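# Four arms unfold and latch a folding crate

## Task

A collapsible crate rests flat on the floor; open it out so that each of its four walls stands upright and each of its four corner latches is engaged.

## Robot and tools

ROBOTS. Four identical i2rt Big YAM arms, named arm1, arm2, arm3 and arm4. Each has six revolute joints, a two-finger gripper and a wrist camera mounted on top of the hand. The hand reaches roughly 1.0 m from the joint1 axis. Foot (base_link) poses in the scene frame, metres, quaternion w,x,y,z: arm1 (-0.344, +0.564, +0.400), q=(+0.769, -0.004, +0.000, -0.639); arm2 (-0.347, -0.575, +0.384), q=(+0.754, +0.000, +0.000, +0.657); arm3 (+0.320, +0.573, +0.372), q=(+0.627, +0.001, -0.001, -0.779); arm4 (+0.356, -0.566, +0.334), q=(+0.630, +0.000, +0.000, +0.777). Every foot faces along its own +x. The arms do not coordinate; each carries on regardless of the others.

FRAME. One shared scene frame: origin on the floor, +z up, metres. "hand" is the point between the finger pads, about 1 cm behind the tips. The fingers point along the hand's +z and close along its y axis. "hand_target" is the hand pose that the joint targets currently held would produce; under load the hand can sit short of it. Printed hand positions get less accurate at long reach.

CAMERAS. Wrist cameras arm1_cam_wrist to arm4_cam_wrist (fisheye, 672x504) and two fixed room cameras, cam_high and cam_low (pinhole, 672x504). "all" selects every camera.

move. Arguments arm1 to arm4 (each optional) and cameras. An arm left out gets no new command. Each arm's part is an object that may hold:
- joints: a dictionary of absolute targets by name: joint1_rad to joint6_rad in radians, gripper_m in metres (fingertip gap). Ranges, with the tolerance counted as done: joint1_rad -2.879 to 2.879 (±0.045, spins the arm about its foot, positive counter-clockwise seen from above, 0 points along the foot's +x); joint2_rad 0 to 3.141 (±0.14, shoulder; 0 has the upper arm pointing back about level, larger lifts it up then forward); joint3_rad 0 to 3.019 (±0.09, elbow; 0 folded, larger opens); joint4_rad -1.692 to 1.57 (±0.055, hand pitch, positive tips fingers up); joint5_rad -1.57 to 1.57 (±0.03, sideways hand swing, positive to the arm's right); joint6_rad -2.094 to 2.094 (±0.035, hand roll, positive clockwise seen from behind); gripper_m 0 to 0.093 (±0.003).
- target: a single list of seven numbers [x, y, z, qw, qx, qy, qz], an absolute hand pose in the scene frame (metres, unit quaternion). The hand travels in a straight line from its hand_target toward it. When target is given, joints may contain only gripper_m.
- speed: top path speed in m/s, 0.002 to 0.5, default 0.25; valid only with target. Rotation is capped at twice this value in rad/s.
All hand paths in one action finish at the same moment, paced by the slowest; a path lasts 0.5 to 10 s and is cut off at 10 s. No action exceeds 15 s. Each control step limits the commanded pose to within 100 mm and 20 degrees of the measured hand, then solves damped inverse kinematics, favouring position over orientation. Expect endings a centimetre or more off, lag, drift and overshoot of speed, worst with the arm nearly straight. Joint moves run each joint at its own rate, so the hand can sweep a wide arc. Paths do not avoid objects or other arms. A move with no arguments returns full state, all images and the scene number.

wait: seconds (0 to 10) and optional cameras; commands nothing new, returns state.
zoom_image: camera and region [x0, y0, x1, y1] in pixels of that camera's latest image (origin top-left, at most 504 by 504); only cameras in the most recent images can be zoomed.
read_manual: section "licences" only; returns licence text, no motion.
finished_scene: scene (integer, the current scene); irreversible. The crate must remain set up with no robot holding it.

RESULTS. "move: arm1 done; arm2 time_out" lists arms sent motions with done or their worst status. joint_status and hand_status give each motion's outcome. off_target: stopped short, may still push. time_out: the arm's joints got new targets near where they stood (within 0.375, 0.375, 0.113, 0.225, 0.075, 0.3 rad for joints 1 to 6) and keep pushing; on_its_own lists those not yet there, and "held at" there is a target, not a reading. To relieve pushing, command the reported position. "joint command not followed" or "pose unreachable" means a self/inter-arm clearance check blocked the targets; named joints then read not_followed and may keep retrying until given new targets. Arms listed as "as last shown" were not commanded: status reads "not commanded" and other lines repeat earlier values. The "pictures" line gives image order; images may be slightly older than the state. Joint velocities are in rad/s (gripper m/s); "within noise" means at rest. Torques are per arm joint, positive toward larger angle, include gravity and offsets; numbers 3 and 4 wrap at ±28 N m.

GRIPPER. On a rigid part at full force the reading can be up to 0.005 m below the part's width (or up to 0.002 m above). Closed on nothing reads 0.000 to 0.003. Commanding about 0.005 m under the touch reading gives full force (50 to 64 N per pad, varies). Release by commanding well above the reading.

AVOID. Arms keep pushing after contact and can push hard. Never let two robots press together, including one gripper closing on another's fingers; fingers, housings and wrist cameras can still collide despite the check. Avoid hard hits, slamming, dropping parts, releasing moving parts and letting anything fall far. Sustained holding, full stretch or pushing at an unreachable pose heats motors: MOTOR HOT appears from 85 °C, and at 100 °C the arm goes limp for 30 to 60 s or more (OVER-TEMPERATURE FAULT; affected keys read limit_stop_at_motor_heat, resend targets afterwards). If a move or wait is refused or halted by a stop, the rest of that reply's move, wait and finished_scene calls are skipped; an invalid call (unknown key) does not skip them.

Each tool is called after "Call:" in YAML: its name, and indented under it one key for each argument.

## Session

Call:
move:

Scene clock: 0.00 s.
Joint torques (N m): no reading
Motor temperatures (°C): arm1=[27 28 28 28 23 23 25] | arm2=[24 25 23 25 28 27 25] | arm3=[26 24 27 24 26 24 27] | arm4=[25 26 26 31 26 25 27]
Heat: arm1: hottest joint2_rad 28 °C; arm2: hottest joint5_rad 28 °C; arm3: hottest joint3_rad 27 °C; arm4: hottest joint4_rad 31 °C.
Joint velocities: within noise
arm1.joint_positions: joint1_rad=-0.585 joint2_rad=+0.467 joint3_rad=+1.640 joint4_rad=-1.554 joint5_rad=+0.191 joint6_rad=-0.040 gripper_m=+0.09396
arm1.joint_status: not commanded
arm1.hand: x=-0.4062 y=+0.4986 z=+1.0234 quat_wxyz=(-0.233, -0.706, -0.424, +0.517) (m; scene frame)
arm1.hand_target: x=-0.4048 y=+0.5020 z=+1.0297 quat_wxyz=(-0.238, -0.702, -0.420, +0.523) (m; scene frame)
arm1.hand_status: not commanded
arm2.joint_positions: joint1_rad=+0.742 joint2_rad=+0.378 joint3_rad=+1.702 joint4_rad=-1.262 joint5_rad=-0.142 joint6_rad=-0.320 gripper_m=+0.09396
arm2.joint_status: not commanded
arm2.hand: x=-0.3865 y=-0.5610 z=+1.1031 quat_wxyz=(-0.397, +0.664, -0.167, -0.611) (m; scene frame)
arm2.hand_target: x=-0.3859 y=-0.5619 z=+1.1085 quat_wxyz=(-0.399, +0.660, -0.165, -0.614) (m; scene frame)
arm2.hand_status: not commanded
arm3.joint_positions: joint1_rad=+0.368 joint2_rad=+0.508 joint3_rad=+1.375 joint4_rad=-1.360 joint5_rad=-0.070 joint6_rad=+0.635 gripper_m=+0.09396
arm3.joint_status: not commanded
arm3.hand: x=+0.3593 y=+0.3880 z=+0.9196 quat_wxyz=(-0.486, -0.725, -0.459, +0.167) (m; scene frame)
arm3.hand_target: x=+0.3588 y=+0.3913 z=+0.9281 quat_wxyz=(-0.494, -0.720, -0.456, +0.170) (m; scene frame)
arm3.hand_status: not commanded
arm4.joint_positions: joint1_rad=+0.790 joint2_rad=+0.548 joint3_rad=+1.366 joint4_rad=-1.267 joint5_rad=+0.241 joint6_rad=-0.097 gripper_m=+0.09396
arm4.joint_status: not commanded
arm4.hand: x=+0.1989 y=-0.4149 z=+0.8936 quat_wxyz=(-0.270, +0.802, -0.260, -0.465) (m; scene frame)
arm4.hand_target: x=+0.2019 y=-0.4169 z=+0.9028 quat_wxyz=(-0.272, +0.796, -0.260, -0.474) (m; scene frame)
arm4.hand_status: not commanded
pictures: arm1_cam_wrist, arm2_cam_wrist, arm3_cam_wrist, arm4_cam_wrist, cam_high, cam_low

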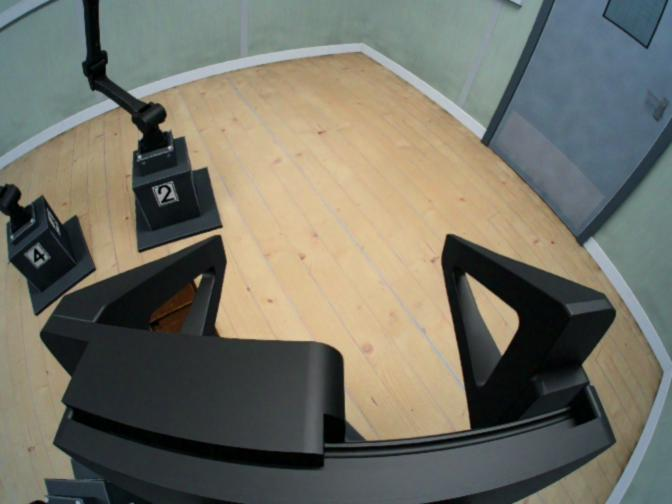

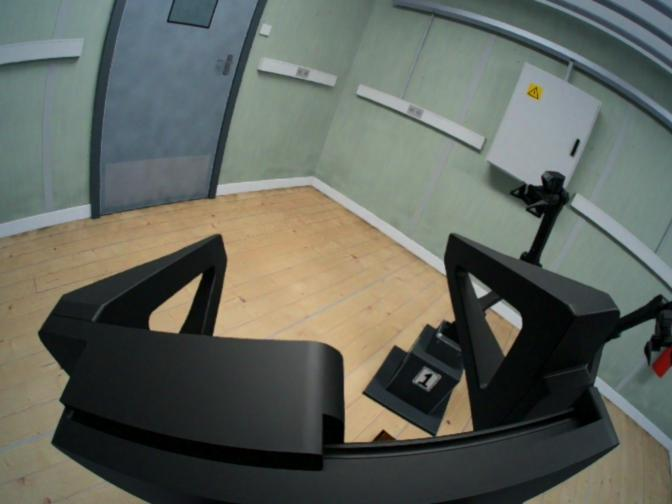

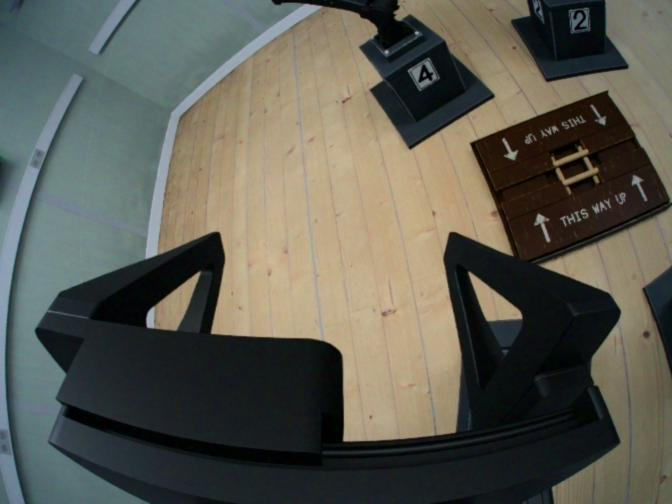

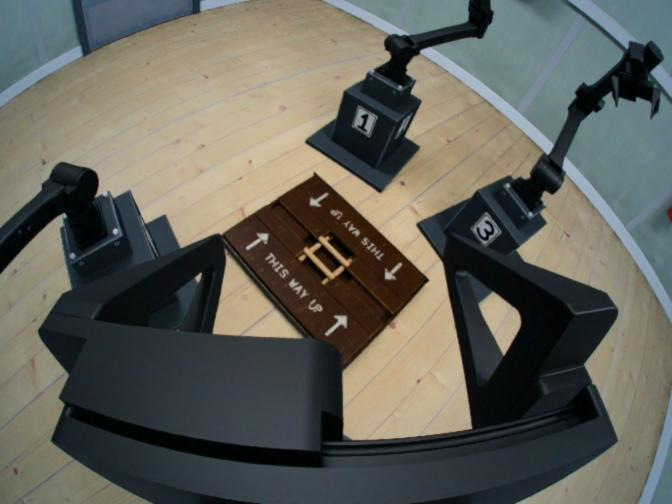

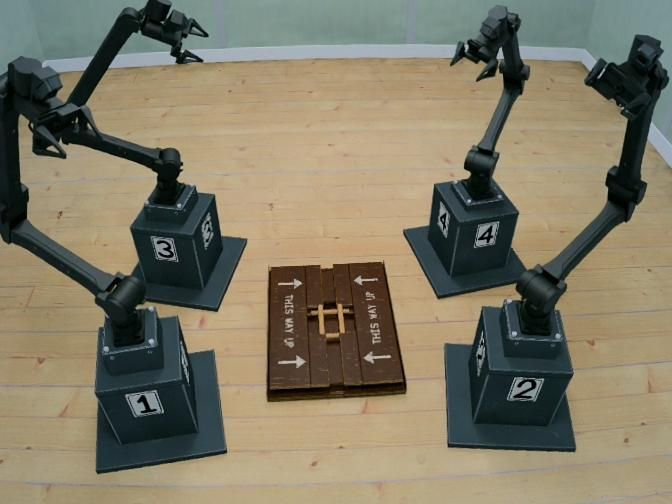

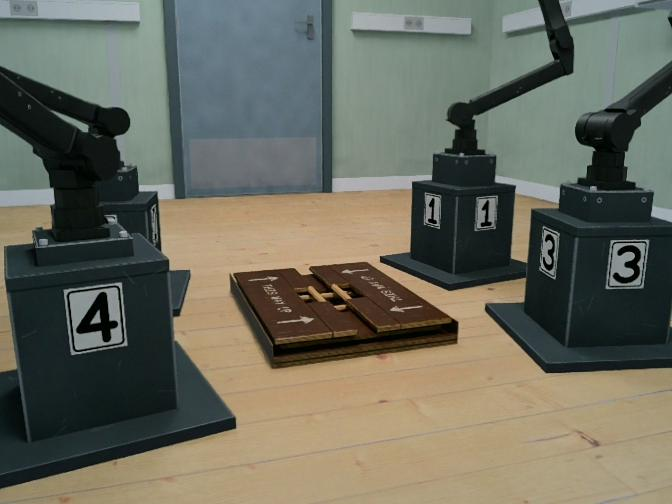

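Call:
zoom_image:
  camera: "cam_high"
  region: [236, 240, 436, 420]

Call:
zoom_image:
  camera: "cam_low"
  region: [210, 240, 480, 380]

Call:
zoom_image:
  camera: "arm4_cam_wrist"
  region: [210, 160, 440, 370]

Scaled by 2.520 from the camera's 672x504 image, which has a finer 960x720 frame.

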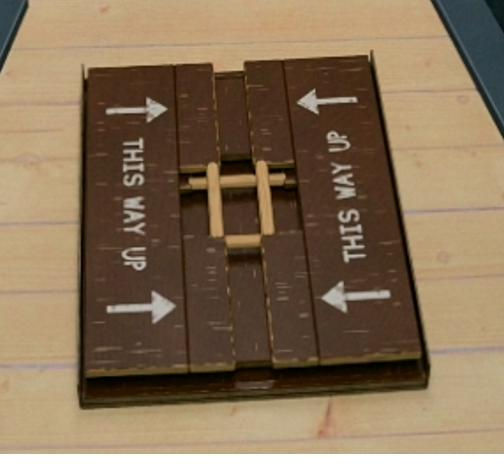

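Scaled by 1.867 from the camera's 672x504 image, which has a finer 960x720 frame.

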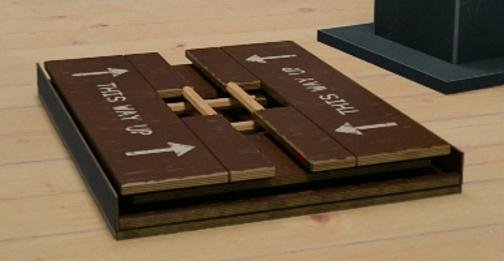

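Scaled by 2.191 from the camera's 672x504 image, which has a finer 960x720 frame.

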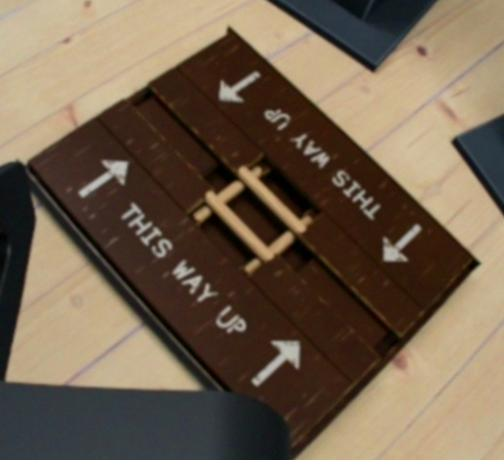

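Call:
move:
  arm1: {"target":[-0.15,0.12,0.5,0,0.707,0.707,0]}
  arm4: {"target":[0.15,-0.12,0.5,0,0.707,-0.707,0]}
  cameras: ["all"]

Scene clock: 12.50 s.
Joint torques (N m): arm1=[-1.38 -16.26 11.06 0.36 0.11 -0.03] | arm2=[-0.09 9.47 3.95 1.78 0.03 0] | arm3=[-0.67 1.67 7.16 2.35 0.11 0.02] | arm4=[1.32 -13.8 13.71 -0.51 -0.13 0.31]
Motor temperatures (°C): arm1=[27 28 29 28 23 23 25] | arm2=[24 25 24 25 28 27 25] | arm3=[26 24 27 24 26 24 27] | arm4=[25 26 28 31 26 25 27]
Heat: arm1: hottest joint3_rad 29 °C; arm2: hottest joint5_rad 28 °C; arm3: hottest joint3_rad 27 °C; arm4: hottest joint4_rad 31 °C.
move: arm1 off_target; arm4 off_target
Joint velocities: within noise
arm1.joint_positions: joint1_rad=+0.237 joint2_rad=+1.685 joint3_rad=+1.227 joint4_rad=-1.167 joint5_rad=-0.007 joint6_rad=+0.417 gripper_m=+0.09397
arm1.joint_status: not commanded
arm1.hand: x=-0.1541 y=+0.1439 z=+0.4841 quat_wxyz=(+0.024, -0.706, -0.708, -0.009) (m; scene frame)
arm1.hand_target: x=-0.1497 y=+0.1238 z=+0.4986 quat_wxyz=(+0.004, -0.704, -0.710, -0.002) (m; scene frame)
arm1.hand_status: off_target (0.029 m and 2.9 deg from the pose sent, 0.695 m and 73.9 deg at the start; pose on its path clipped on 33 of 116 steps)
arm2, arm3: as last shown
arm4.joint_positions: joint1_rad=+0.221 joint2_rad=+1.642 joint3_rad=+1.366 joint4_rad=-1.333 joint5_rad=-0.009 joint6_rad=+0.416 gripper_m=+0.09396
arm4.joint_status: not commanded
arm4.hand: x=+0.1575 y=-0.1351 z=+0.4861 quat_wxyz=(+0.011, +0.711, -0.703, +0.016) (m; scene frame)
arm4.hand_target: x=+0.1534 y=-0.1206 z=+0.4980 quat_wxyz=(+0.007, +0.703, -0.711, +0.003) (m; scene frame)
arm4.hand_status: off_target (0.022 m and 2.3 deg from the pose sent, 0.494 m and 82.7 deg at the start)
pictures: arm1_cam_wrist, arm2_cam_wrist, arm3_cam_wrist, arm4_cam_wrist, cam_high, cam_low

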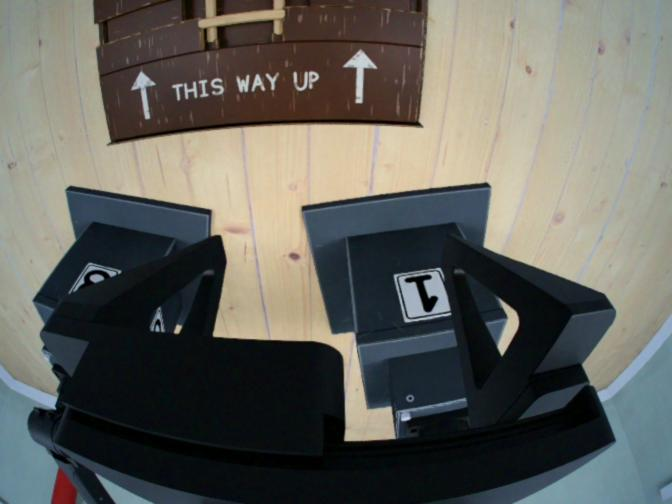

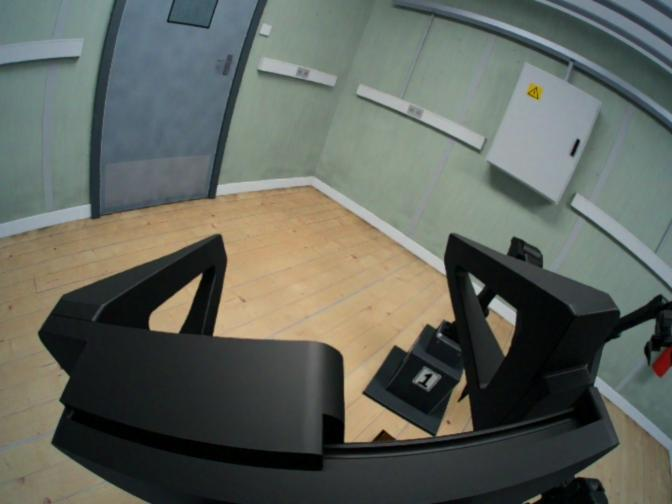

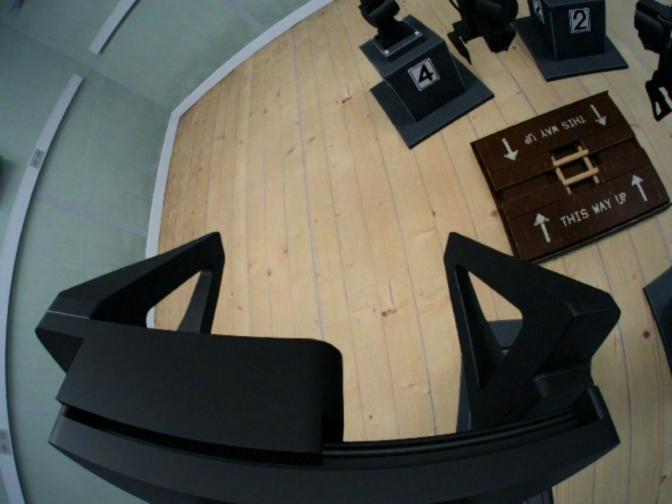

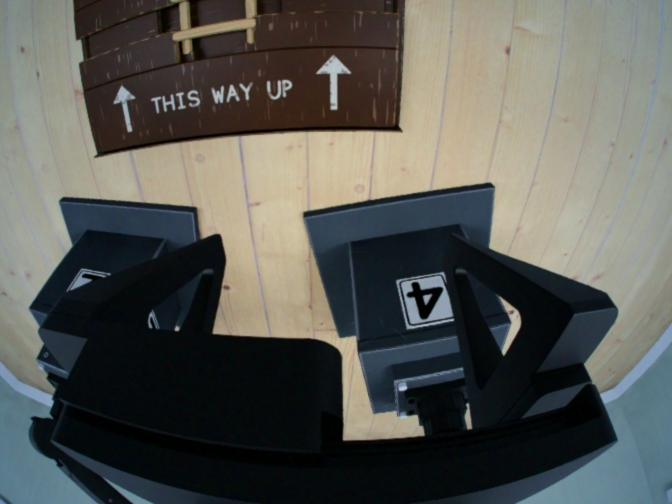

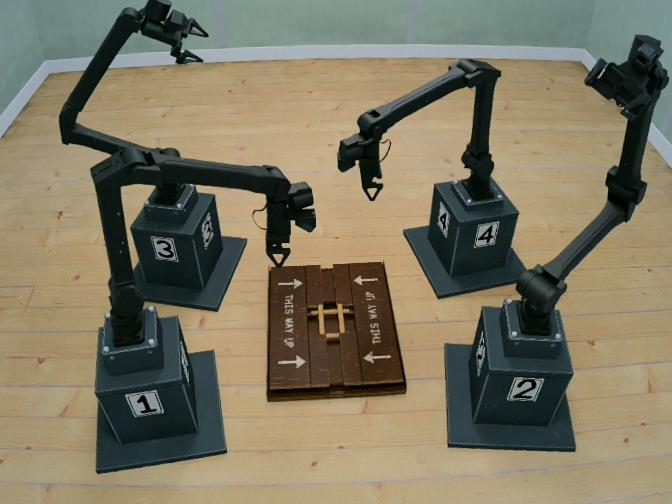

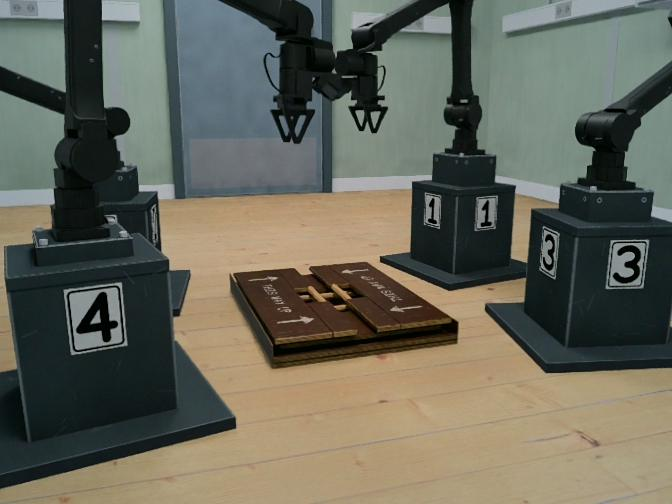

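Call:
move:
  arm1: {"target":[-0.02,0.025,0.28,0,0,1,0]}
  arm4: {"target":[0.2,-0.28,0.5,0,0.707,-0.707,0]}
  cameras: ["arm1_cam_wrist","arm4_cam_wrist","cam_high","cam_low"]

Call:
zoom_image:
  camera: "arm1_cam_wrist"
  region: [100, 50, 560, 350]

Scene clock: 27.63 s.
Joint torques (N m): arm1=[0.38 -22.59 9.72 0.49 -0.03 -0.08] | arm2=[-0.03 9.41 3.97 1.78 0.02 0] | arm3=[-0.67 1.44 7.27 2.43 0.11 -0.02] | arm4=[2.32 -8.35 8.8 -0.23 0.02 0.3]
Motor temperatures (°C): arm1=[27 29 30 28 23 23 25] | arm2=[24 26 24 25 28 27 25] | arm3=[26 24 28 24 26 23 27] | arm4=[25 26 30 31 26 25 27]
Heat: arm1: hottest joint3_rad 30 °C; arm2: hottest joint5_rad 28 °C; arm3: hottest joint3_rad 28 °C; arm4: hottest joint4_rad 31 °C.
move: arm1 off_target; arm4 done
Joint velocities: within noise
arm1.joint_positions: joint1_rad=+0.350 joint2_rad=+2.297 joint3_rad=+1.595 joint4_rad=-0.904 joint5_rad=+0.005 joint6_rad=-1.005 gripper_m=+0.09398
arm1.joint_status: not commanded
arm1.hand: x=-0.0364 y=+0.0405 z=+0.2755 quat_wxyz=(+0.014, -0.016, -1.000, -0.010) (m; scene frame)
arm1.hand_target: x=-0.0221 y=+0.0274 z=+0.2788 quat_wxyz=(+0.005, -0.004, -1.000, +0.002) (m; scene frame)
arm1.hand_status: off_target (0.023 m and 2.7 deg from the pose sent, 0.272 m and 89.8 deg at the start)
arm2, arm3: as last shown
arm4.joint_positions: joint1_rad=+0.292 joint2_rad=+1.228 joint3_rad=+0.983 joint4_rad=-1.315 joint5_rad=+0.000 joint6_rad=+0.484 gripper_m=+0.09396
arm4.joint_status: not commanded
arm4.hand: x=+0.1975 y=-0.2748 z=+0.5039 quat_wxyz=(-0.002, +0.713, -0.702, -0.005) (m; scene frame)
arm4.hand_target: x=+0.1980 y=-0.2806 z=+0.5012 quat_wxyz=(-0.001, +0.709, -0.705, +0.000) (m; scene frame)
arm4.hand_status: done (0.007 m and 1.1 deg from the pose sent, 0.152 m and 2.3 deg at the start)
pictures: arm1_cam_wrist, arm4_cam_wrist, cam_high, cam_low

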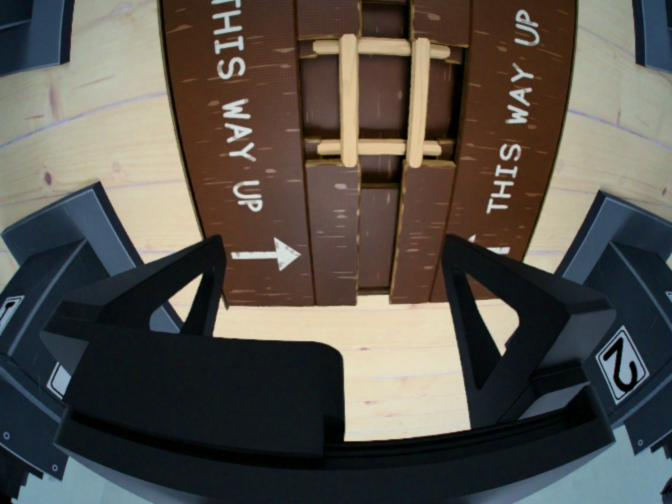

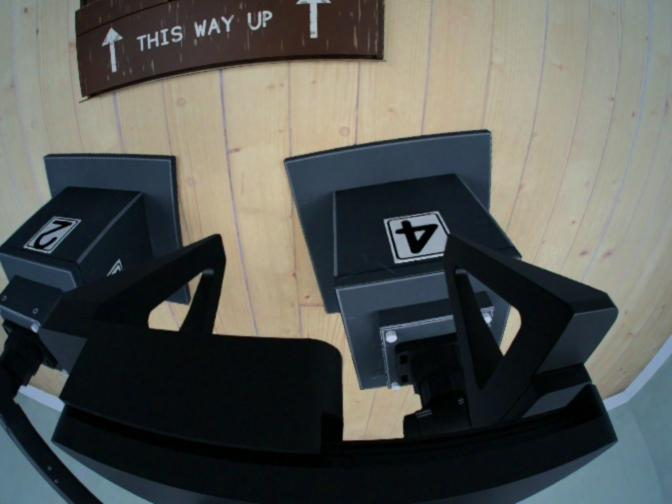

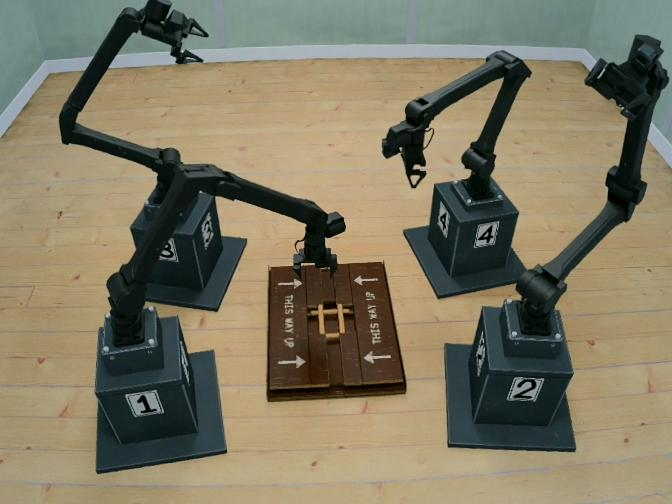

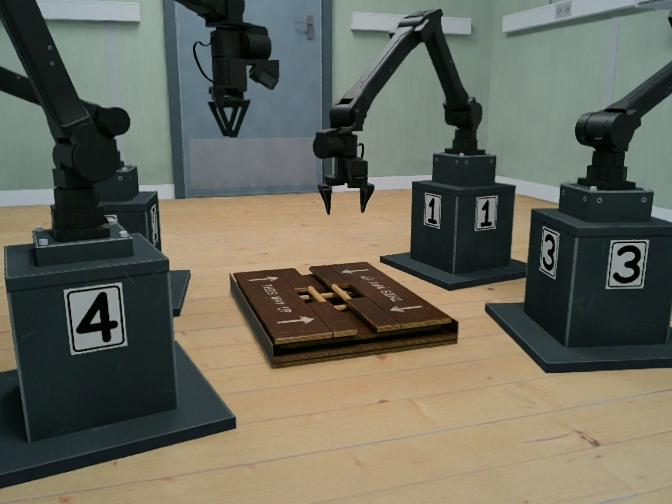

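Scaled by 1.096 from the camera's 672x504 image, which has a finer 960x720 frame.

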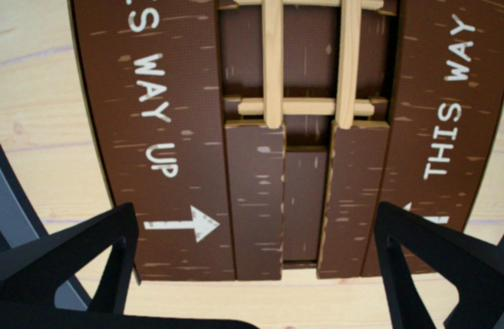

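Call:
move:
  arm1: {"target":[-0.003,0.014,0.15,0,0,1,0],"joints":{"gripper_m":0.05}}

Call:
move:
  arm1: {"target":[-0.003,0.014,0.105,0,0,1,0],"speed":0.1}
  cameras: ["arm1_cam_wrist","cam_high","cam_low"]

Call:
zoom_image:
  camera: "cam_low"
  region: [220, 180, 470, 370]

Scene clock: 32.97 s.
Joint torques (N m): arm1=[0.21 -26.11 8.29 0.61 -0.03 0] | arm2=[-0.03 9.41 3.96 1.8 0.03 0] | arm3=[-0.91 1.55 7.15 2.32 0.12 0.03] | arm4=[2.37 -8.35 8.8 -0.24 0.02 0.29]
Motor temperatures (°C): arm1=[27 29 31 28 23 23 25] | arm2=[24 26 24 25 28 26 25] | arm3=[26 24 28 24 26 23 27] | arm4=[25 26 29 31 26 25 27]
Heat: arm1: hottest joint3_rad 31 °C; arm2: hottest joint5_rad 28 °C; arm3: hottest joint3_rad 28 °C; arm4: hottest joint4_rad 31 °C.
move: arm1 off_target
Joint velocities: within noise
arm1.joint_positions: joint1_rad=+0.363 joint2_rad=+2.587 joint3_rad=+1.749 joint4_rad=-0.776 joint5_rad=-0.006 joint6_rad=-1.006 gripper_m=+0.05006
arm1.joint_status: all done
arm1.hand: x=-0.0204 y=+0.0300 z=+0.1418 quat_wxyz=(+0.012, -0.009, -1.000, -0.017) (m; scene frame)
arm1.hand_target: x=-0.0044 y=+0.0156 z=+0.1503 quat_wxyz=(+0.000, +0.000, -1.000, +0.000) (m; scene frame)
arm1.hand_status: off_target (0.025 m and 2.6 deg from the pose sent, 0.133 m and 2.7 deg at the start)
arm2, arm3: as last shown
arm4.joint_positions: joint1_rad=+0.287 joint2_rad=+1.228 joint3_rad=+0.983 joint4_rad=-1.315 joint5_rad=+0.000 joint6_rad=+0.484 gripper_m=+0.09396
arm4.joint_status: not commanded
arm4.hand: x=+0.1988 y=-0.2741 z=+0.5039 quat_wxyz=(-0.002, +0.711, -0.703, -0.005) (m; scene frame)
arm4.hand_target: x=+0.1993 y=-0.2798 z=+0.5012 quat_wxyz=(-0.001, +0.707, -0.707, +0.000) (m; scene frame)
arm4.hand_status: not commanded
pictures: none

Scene clock: 34.37 s.
Joint torques (N m): arm1=[0.44 -25.82 8.16 0.83 -0.01 -0.01] | arm2=[-0.03 9.41 3.99 1.78 0.02 0] | arm3=[-0.26 1.79 7.24 2.39 0.12 0] | arm4=[2.37 -8.41 8.8 -0.23 0.02 0.3]
Motor temperatures (°C): arm1=[27 29 31 28 23 23 25] | arm2=[24 26 24 25 28 26 25] | arm3=[26 24 28 24 26 23 27] | arm4=[25 26 29 31 26 25 27]
Heat: arm1: hottest joint3_rad 31 °C; arm2: hottest joint5_rad 28 °C; arm3: hottest joint3_rad 28 °C; arm4: hottest joint4_rad 31 °C.
move: arm1 off_target
Joint velocities: within noise
arm1.joint_positions: joint1_rad=+0.363 joint2_rad=+2.674 joint3_rad=+1.804 joint4_rad=-0.739 joint5_rad=-0.007 joint6_rad=-1.006 gripper_m=+0.05006
arm1.joint_status: not commanded
arm1.hand: x=-0.0189 y=+0.0275 z=+0.1019 quat_wxyz=(+0.010, -0.009, -1.000, -0.015) (m; scene frame)
arm1.hand_target: x=-0.0031 y=+0.0148 z=+0.1057 quat_wxyz=(-0.001, +0.000, -1.000, +0.000) (m; scene frame)
arm1.hand_status: off_target (0.021 m and 2.3 deg from the pose sent, 0.044 m and 2.6 deg at the start)
arm2, arm3, arm4: as last shown
pictures: arm1_cam_wrist, cam_high, cam_low

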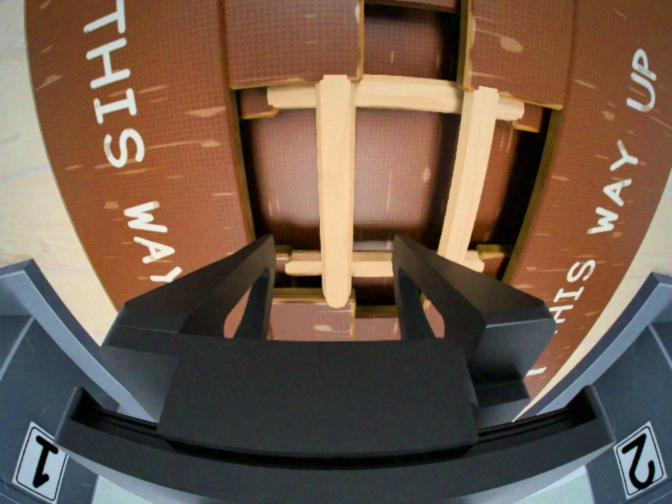

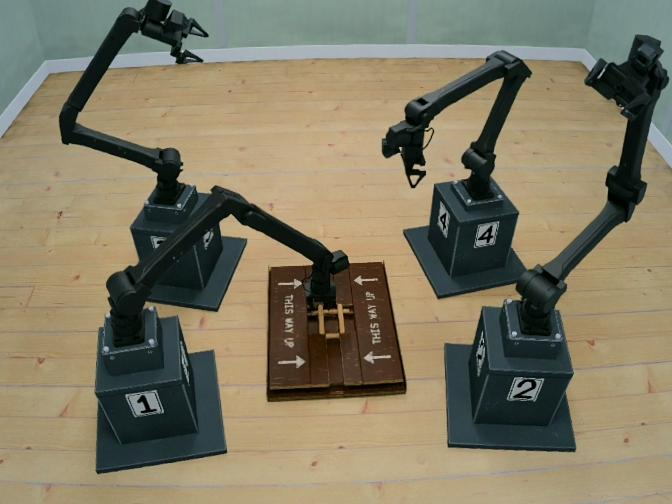

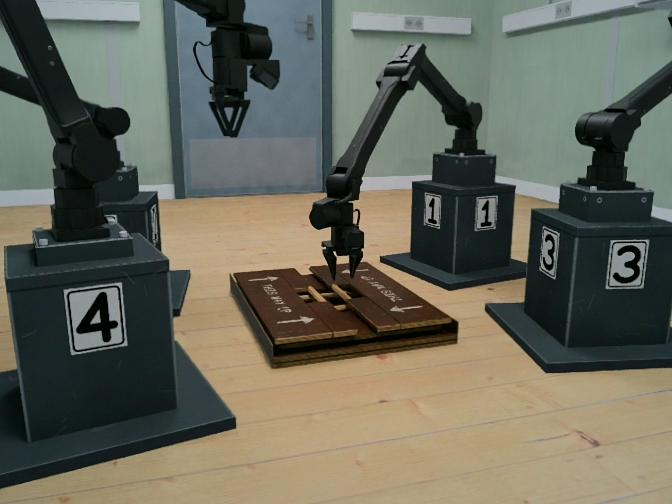

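Scaled by 2.016 from the camera's 672x504 image, which has a finer 960x720 frame.

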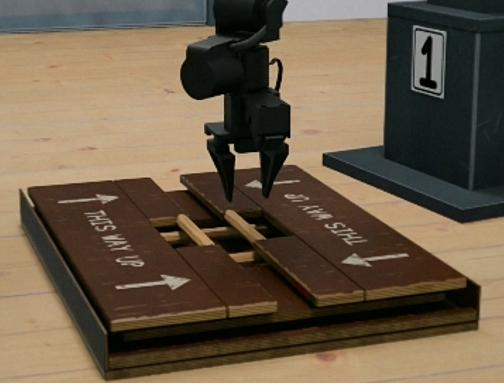

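Call:
move:
  arm1: {"target":[-0.003,0.015,0.066,0,0,1,0],"speed":0.08}
  cameras: ["arm1_cam_wrist","cam_low"]

Call:
zoom_image:
  camera: "cam_low"
  region: [220, 180, 470, 370]

Scene clock: 37.30 s.
Joint torques (N m): arm1=[0.56 -25.17 7.83 0.87 0.05 -0.02] | arm2=[-0.09 9.41 3.95 1.78 0.02 0] | arm3=[-0.32 1.55 7.06 2.35 0.1 0.02] | arm4=[2.37 -8.41 8.81 -0.23 0.02 0.29]
Motor temperatures (°C): arm1=[27 29 31 28 23 23 25] | arm2=[24 26 24 25 28 26 25] | arm3=[26 24 28 24 26 23 27] | arm4=[25 26 29 31 26 25 27]
Heat: arm1: hottest joint3_rad 31 °C; arm2: hottest joint5_rad 28 °C; arm3: hottest joint3_rad 28 °C; arm4: hottest joint4_rad 31 °C.
move: arm1 off_target
Joint velocities: within noise
arm1.joint_positions: joint1_rad=+0.364 joint2_rad=+2.757 joint3_rad=+1.861 joint4_rad=-0.710 joint5_rad=-0.007 joint6_rad=-1.006 gripper_m=+0.05006
arm1.joint_status: not commanded
arm1.hand: x=-0.0178 y=+0.0270 z=+0.0647 quat_wxyz=(+0.009, -0.008, -1.000, -0.014) (m; scene frame)
arm1.hand_target: x=-0.0026 y=+0.0157 z=+0.0667 quat_wxyz=(+0.000, +0.000, -1.000, +0.001) (m; scene frame)
arm1.hand_status: off_target (0.019 m and 2.1 deg from the pose sent, 0.041 m and 2.3 deg at the start)
arm2, arm3, arm4: as last shown
pictures: arm1_cam_wrist, cam_low

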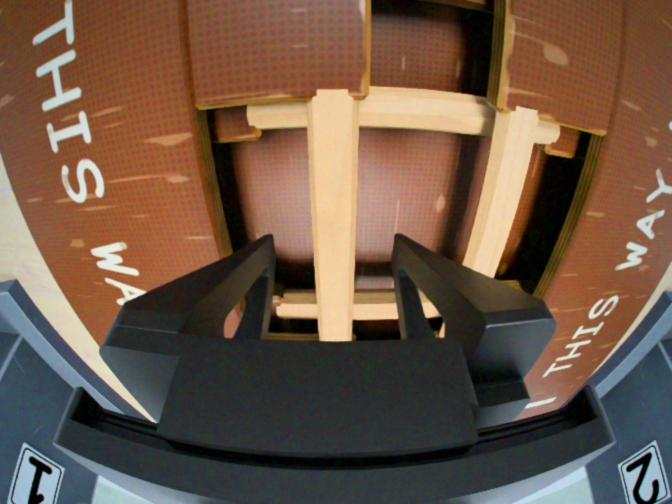

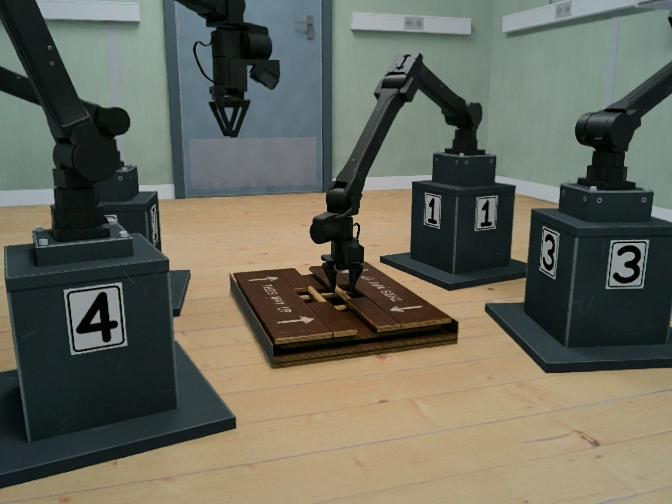

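Scaled by 2.016 from the camera's 672x504 image, which has a finer 960x720 frame.

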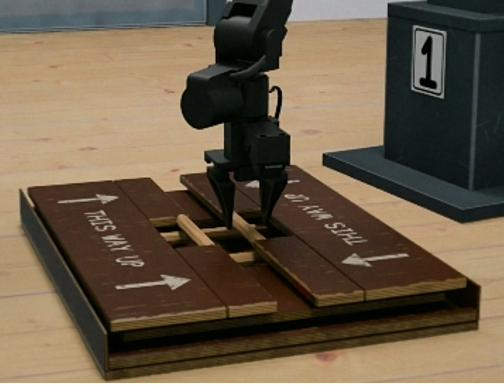

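Call:
move:
  arm1: {"target":[-0.003,0.015,0.054,0,0,1,0],"speed":0.08}

Call:
move:
  arm1: {"joints":{"gripper_m":0.01}}
  cameras: ["arm1_cam_wrist","cam_low"]

Scene clock: 40.13 s.
Joint torques (N m): arm1=[0.62 -25 8.17 0.9 0.04 0.04] | arm2=[-0.09 9.41 3.96 1.78 0.03 0] | arm3=[-0.79 1.9 7.24 2.37 0.11 0] | arm4=[2.37 -8.41 8.8 -0.23 0.02 0.29]
Motor temperatures (°C): arm1=[27 30 31 28 23 23 25] | arm2=[24 26 24 25 28 26 25] | arm3=[26 24 28 24 26 23 27] | arm4=[25 26 29 31 26 25 27]
Heat: arm1: hottest joint3_rad 31 °C; arm2: hottest joint5_rad 28 °C; arm3: hottest joint3_rad 28 °C; arm4: hottest joint4_rad 31 °C.
move: arm1 off_target
Joint velocities: within noise
arm1.joint_positions: joint1_rad=+0.364 joint2_rad=+2.778 joint3_rad=+1.879 joint4_rad=-0.704 joint5_rad=-0.007 joint6_rad=-1.006 gripper_m=+0.05006
arm1.joint_status: not commanded
arm1.hand: x=-0.0171 y=+0.0257 z=+0.0558 quat_wxyz=(+0.008, -0.008, -1.000, -0.013) (m; scene frame)
arm1.hand_target: x=-0.0034 y=+0.0159 z=+0.0542 quat_wxyz=(+0.000, +0.000, -1.000, +0.000) (m; scene frame)
arm1.hand_status: off_target (0.018 m and 2.0 deg from the pose sent, 0.022 m and 2.1 deg at the start)
arm2, arm3, arm4: as last shown
pictures: none

Scene clock: 40.77 s.
Joint torques (N m): arm1=[0.38 -25.41 8.02 0.99 0.06 0.02] | arm2=[-0.03 9.47 3.97 1.8 0.02 0] | arm3=[-0.79 1.9 7.16 2.32 0.14 -0.01] | arm4=[2.37 -8.35 8.81 -0.23 0.02 0.29]
Motor temperatures (°C): arm1=[27 30 31 28 23 23 25] | arm2=[24 26 24 25 28 26 25] | arm3=[26 24 28 24 26 23 27] | arm4=[25 26 29 31 26 25 27]
Heat: arm1: hottest joint3_rad 31 °C; arm2: hottest joint5_rad 28 °C; arm3: hottest joint3_rad 28 °C; arm4: hottest joint4_rad 31 °C.
move: arm1 off_target
Joint velocities: within noise
arm1.joint_positions: joint1_rad=+0.364 joint2_rad=+2.778 joint3_rad=+1.879 joint4_rad=-0.707 joint5_rad=-0.009 joint6_rad=-1.009 gripper_m=+0.01674
arm1.joint_status: gripper_m off_target (ended at +0.01677, target +0.01000)
arm1.hand: x=-0.0172 y=+0.0265 z=+0.0559 quat_wxyz=(+0.009, -0.007, -1.000, -0.015) (m; scene frame)
arm1.hand_target: x=-0.0038 y=+0.0159 z=+0.0543 quat_wxyz=(+0.000, +0.001, -1.000, -0.001) (m; scene frame)
arm1.hand_status: not commanded
arm2, arm3, arm4: as last shown
pictures: arm1_cam_wrist, cam_low

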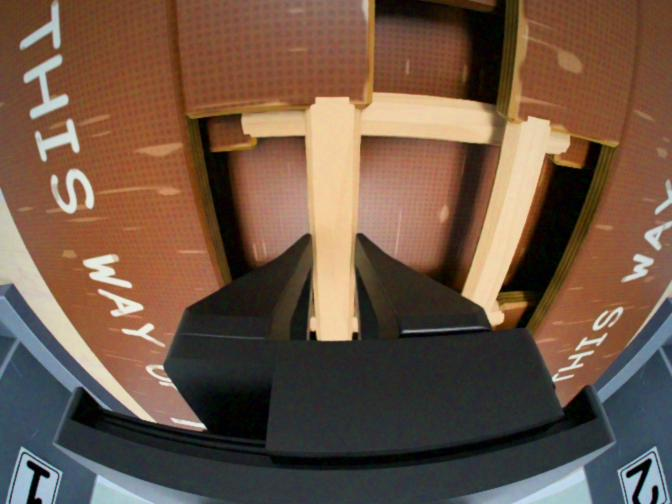

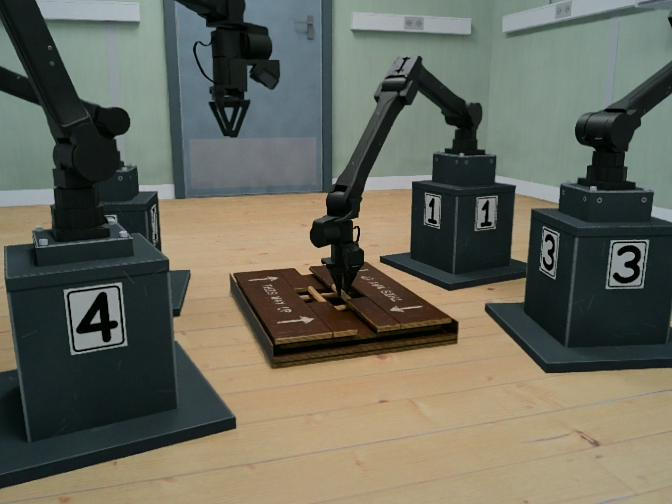

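Call:
move:
  arm1: {"target":[-0.003,0.025,0.103,0,0,0.9848,-0.1736],"speed":0.08}
  cameras: ["cam_low"]

Call:
move:
  arm1: {"target":[-0.003,0.055,0.152,0,0,0.9511,-0.309],"speed":0.08}
  cameras: ["cam_low","arm1_cam_wrist"]

Scene clock: 46.50 s.
Joint torques (N m): arm1=[1.2 -26.75 3.99 2.41 0.79 0.18] | arm2=[-0.03 9.41 3.96 1.8 0.03 0] | arm3=[-1.2 1.67 7.25 2.44 0.13 0.01] | arm4=[2.37 -8.35 8.8 -0.23 0.02 0.3]
Motor temperatures (°C): arm1=[27 30 31 28 23 23 25] | arm2=[24 26 24 25 28 26 25] | arm3=[26 24 29 24 26 23 27] | arm4=[25 26 29 31 26 25 27]
Heat: arm1: hottest joint3_rad 31 °C; arm2: hottest joint5_rad 28 °C; arm3: hottest joint3_rad 29 °C; arm4: hottest joint4_rad 31 °C.
move: arm1 off_target
Joint velocities: within noise
arm1.joint_positions: joint1_rad=+0.418 joint2_rad=+2.616 joint3_rad=+1.540 joint4_rad=-0.253 joint5_rad=+0.174 joint6_rad=-0.983 gripper_m=+0.01667
arm1.joint_status: not commanded
arm1.hand: x=-0.0177 y=+0.0313 z=+0.0886 quat_wxyz=(+0.007, -0.003, -0.989, +0.151) (m; scene frame)
arm1.hand_target: x=-0.0052 y=+0.0236 z=+0.1020 quat_wxyz=(-0.002, -0.004, -0.985, +0.172) (m; scene frame)
arm1.hand_status: off_target (0.021 m and 2.8 deg from the pose sent, 0.049 m and 21.7 deg at the start)
arm2.joint_positions: joint1_rad=+0.742 joint2_rad=+0.378 joint3_rad=+1.702 joint4_rad=-1.262 joint5_rad=-0.142 joint6_rad=-0.320 gripper_m=+0.09396
arm2.joint_status: not commanded
arm2.hand: x=-0.3865 y=-0.5610 z=+1.1031 quat_wxyz=(-0.397, +0.664, -0.167, -0.611) (m; scene frame)
arm2.hand_target: x=-0.3859 y=-0.5619 z=+1.1085 quat_wxyz=(-0.399, +0.660, -0.165, -0.614) (m; scene frame)
arm2.hand_status: not commanded
arm3.joint_positions: joint1_rad=+0.368 joint2_rad=+0.508 joint3_rad=+1.375 joint4_rad=-1.360 joint5_rad=-0.070 joint6_rad=+0.635 gripper_m=+0.09396
arm3.joint_status: not commanded
arm3.hand: x=+0.3593 y=+0.3880 z=+0.9196 quat_wxyz=(-0.486, -0.725, -0.459, +0.167) (m; scene frame)
arm3.hand_target: x=+0.3588 y=+0.3913 z=+0.9281 quat_wxyz=(-0.494, -0.720, -0.456, +0.170) (m; scene frame)
arm3.hand_status: not commanded
arm4: as last shown
pictures: cam_low

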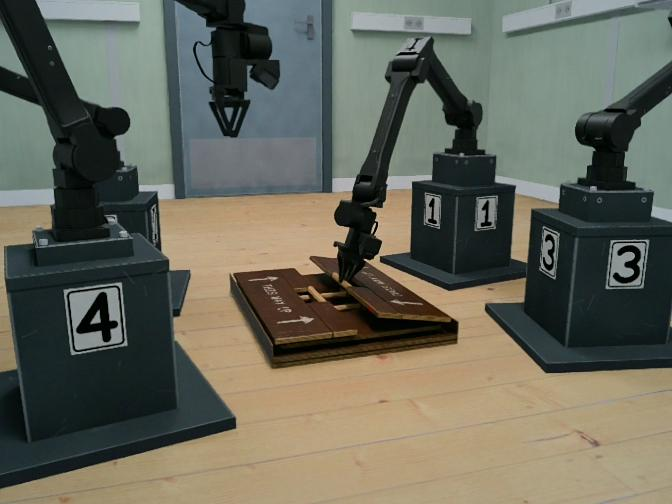

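Scene clock: 48.90 s.
Joint torques (N m): arm1=[1.49 -24.94 2.62 2.04 0.51 0.19] | arm2=[-0.09 9.47 3.96 1.8 0.02 0] | arm3=[-0.56 2.02 7.2 2.3 0.11 0] | arm4=[2.37 -8.35 8.8 -0.23 0.02 0.29]
Motor temperatures (°C): arm1=[27 30 31 28 23 23 25] | arm2=[24 26 24 25 28 26 25] | arm3=[26 24 29 24 26 23 27] | arm4=[25 26 29 31 26 25 27]
Heat: arm1: hottest joint3_rad 31 °C; arm2: hottest joint5_rad 28 °C; arm3: hottest joint3_rad 29 °C; arm4: hottest joint4_rad 31 °C.
move: arm1 off_target
Joint velocities: within noise
arm1.joint_positions: joint1_rad=+0.488 joint2_rad=+2.490 joint3_rad=+1.272 joint4_rad=+0.130 joint5_rad=+0.375 joint6_rad=-0.983 gripper_m=+0.01657
arm1.joint_status: not commanded
arm1.hand: x=-0.0183 y=+0.0494 z=+0.1397 quat_wxyz=(+0.010, -0.003, -0.954, +0.299) (m; scene frame)
arm1.hand_target: x=-0.0052 y=+0.0526 z=+0.1517 quat_wxyz=(+0.001, +0.002, -0.951, +0.309) (m; scene frame)
arm1.hand_status: off_target (0.020 m and 1.7 deg from the pose sent, 0.069 m and 18.7 deg at the start)
arm2, arm3, arm4: as last shown
pictures: arm1_cam_wrist, cam_low

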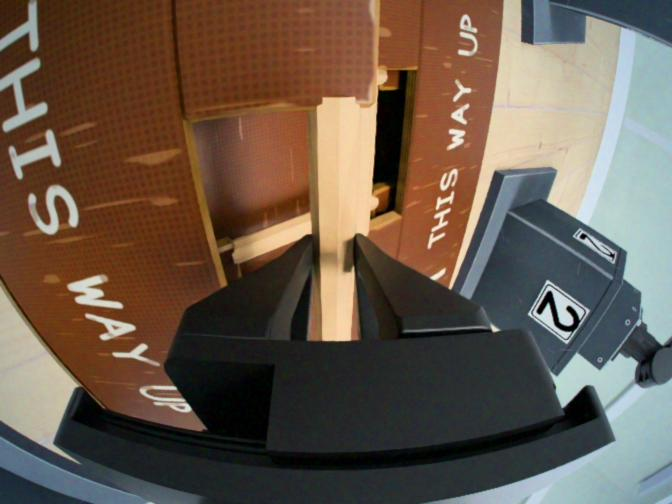

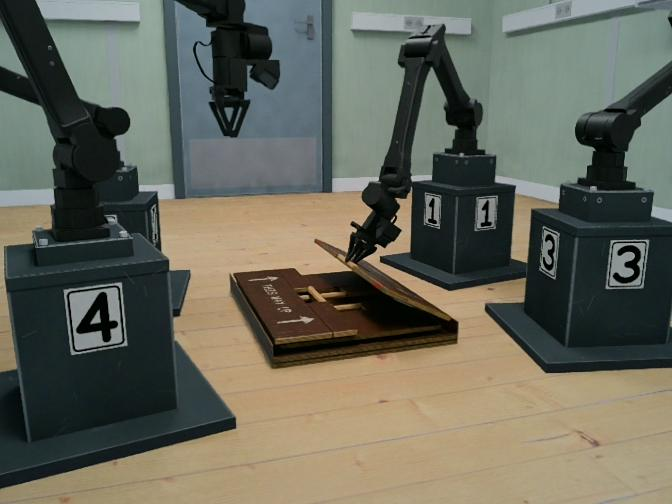

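Excellent. Continue.

Call:
move:
  arm1: {"target":[-0.003,0.1,0.196,0,0,0.866,-0.5],"speed":0.08}

Call:
move:
  arm1: {"target":[-0.003,0.153,0.222,0,0,0.766,-0.643],"speed":0.08}
  cameras: ["cam_low","arm1_cam_wrist","cam_high"]

Scene clock: 52.93 s.
Joint torques (N m): arm1=[1.9 -20.19 2.19 3.34 0.44 0.06] | arm2=[-0.09 9.47 3.96 1.78 0.02 0] | arm3=[-0.26 1.9 7.27 2.33 0.12 0.01] | arm4=[2.37 -8.41 8.81 -0.23 0.02 0.29]
Motor temperatures (°C): arm1=[27 31 31 28 23 23 25] | arm2=[24 26 24 25 28 26 25] | arm3=[26 24 29 24 26 23 27] | arm4=[25 26 29 31 26 25 27]
Heat: arm1: hottest joint2_rad 31 °C; arm2: hottest joint5_rad 28 °C; arm3: hottest joint3_rad 29 °C; arm4: hottest joint4_rad 31 °C.
move: arm1 off_target
Joint velocities: within noise
arm1.joint_positions: joint1_rad=+0.616 joint2_rad=+2.470 joint3_rad=+1.025 joint4_rad=+0.707 joint5_rad=+0.689 joint6_rad=-1.057 gripper_m=+0.01648
arm1.joint_status: not commanded
arm1.hand: x=-0.0191 y=+0.0917 z=+0.1945 quat_wxyz=(+0.015, -0.011, -0.870, +0.493) (m; scene frame)
arm1.hand_target: x=-0.0035 y=+0.0986 z=+0.1961 quat_wxyz=(+0.003, +0.002, -0.866, +0.501) (m; scene frame)
arm1.hand_status: off_target (0.018 m and 2.3 deg from the pose sent, 0.077 m and 25.2 deg at the start)
arm2, arm3, arm4: as last shown
pictures: none

Scene clock: 55.87 s.
Joint torques (N m): arm1=[1.85 -18.2 0.95 2.93 -0.08 0] | arm2=[-0.15 9.47 3.96 1.78 0.03 0] | arm3=[-0.38 1.9 7.24 2.44 0.12 0.03] | arm4=[2.32 -8.41 8.81 -0.23 0.02 0.3]
Motor temperatures (°C): arm1=[27 31 31 28 23 23 25] | arm2=[24 26 24 25 28 26 25] | arm3=[26 24 29 24 26 23 27] | arm4=[25 26 29 31 26 25 27]
Heat: arm1: hottest joint2_rad 31 °C; arm2: hottest joint5_rad 28 °C; arm3: hottest joint3_rad 29 °C; arm4: hottest joint4_rad 31 °C.
move: arm1 off_target
Joint velocities: within noise
arm1.joint_positions: joint1_rad=+0.743 joint2_rad=+2.619 joint3_rad=+0.954 joint4_rad=+1.347 joint5_rad=+0.956 joint6_rad=-1.307 gripper_m=+0.01640
arm1.joint_status: not commanded
arm1.hand: x=-0.0196 y=+0.1411 z=+0.2263 quat_wxyz=(+0.018, -0.019, -0.766, +0.642) (m; scene frame)
arm1.hand_target: x=-0.0042 y=+0.1510 z=+0.2234 quat_wxyz=(+0.005, -0.003, -0.764, +0.645) (m; scene frame)
arm1.hand_status: off_target (0.021 m and 3.0 deg from the pose sent, 0.069 m and 21.1 deg at the start)
arm2, arm3: as last shown
arm4.joint_positions: joint1_rad=+0.287 joint2_rad=+1.228 joint3_rad=+0.983 joint4_rad=-1.315 joint5_rad=+0.000 joint6_rad=+0.484 gripper_m=+0.09396
arm4.joint_status: not commanded
arm4.hand: x=+0.1988 y=-0.2741 z=+0.5039 quat_wxyz=(-0.002, +0.711, -0.703, -0.005) (m; scene frame)
arm4.hand_target: x=+0.1993 y=-0.2798 z=+0.5012 quat_wxyz=(-0.001, +0.707, -0.707, +0.000) (m; scene frame)
arm4.hand_status: not commanded
pictures: arm1_cam_wrist, cam_high, cam_low

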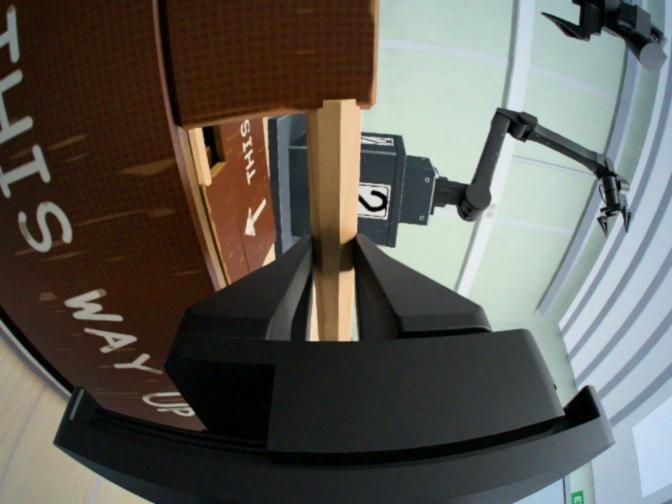

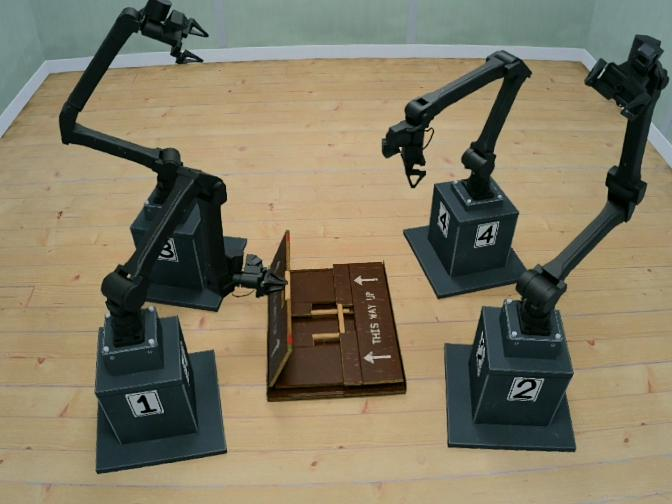

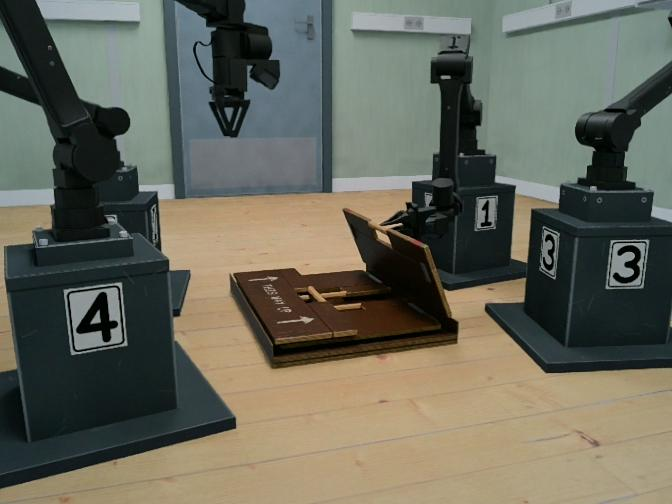

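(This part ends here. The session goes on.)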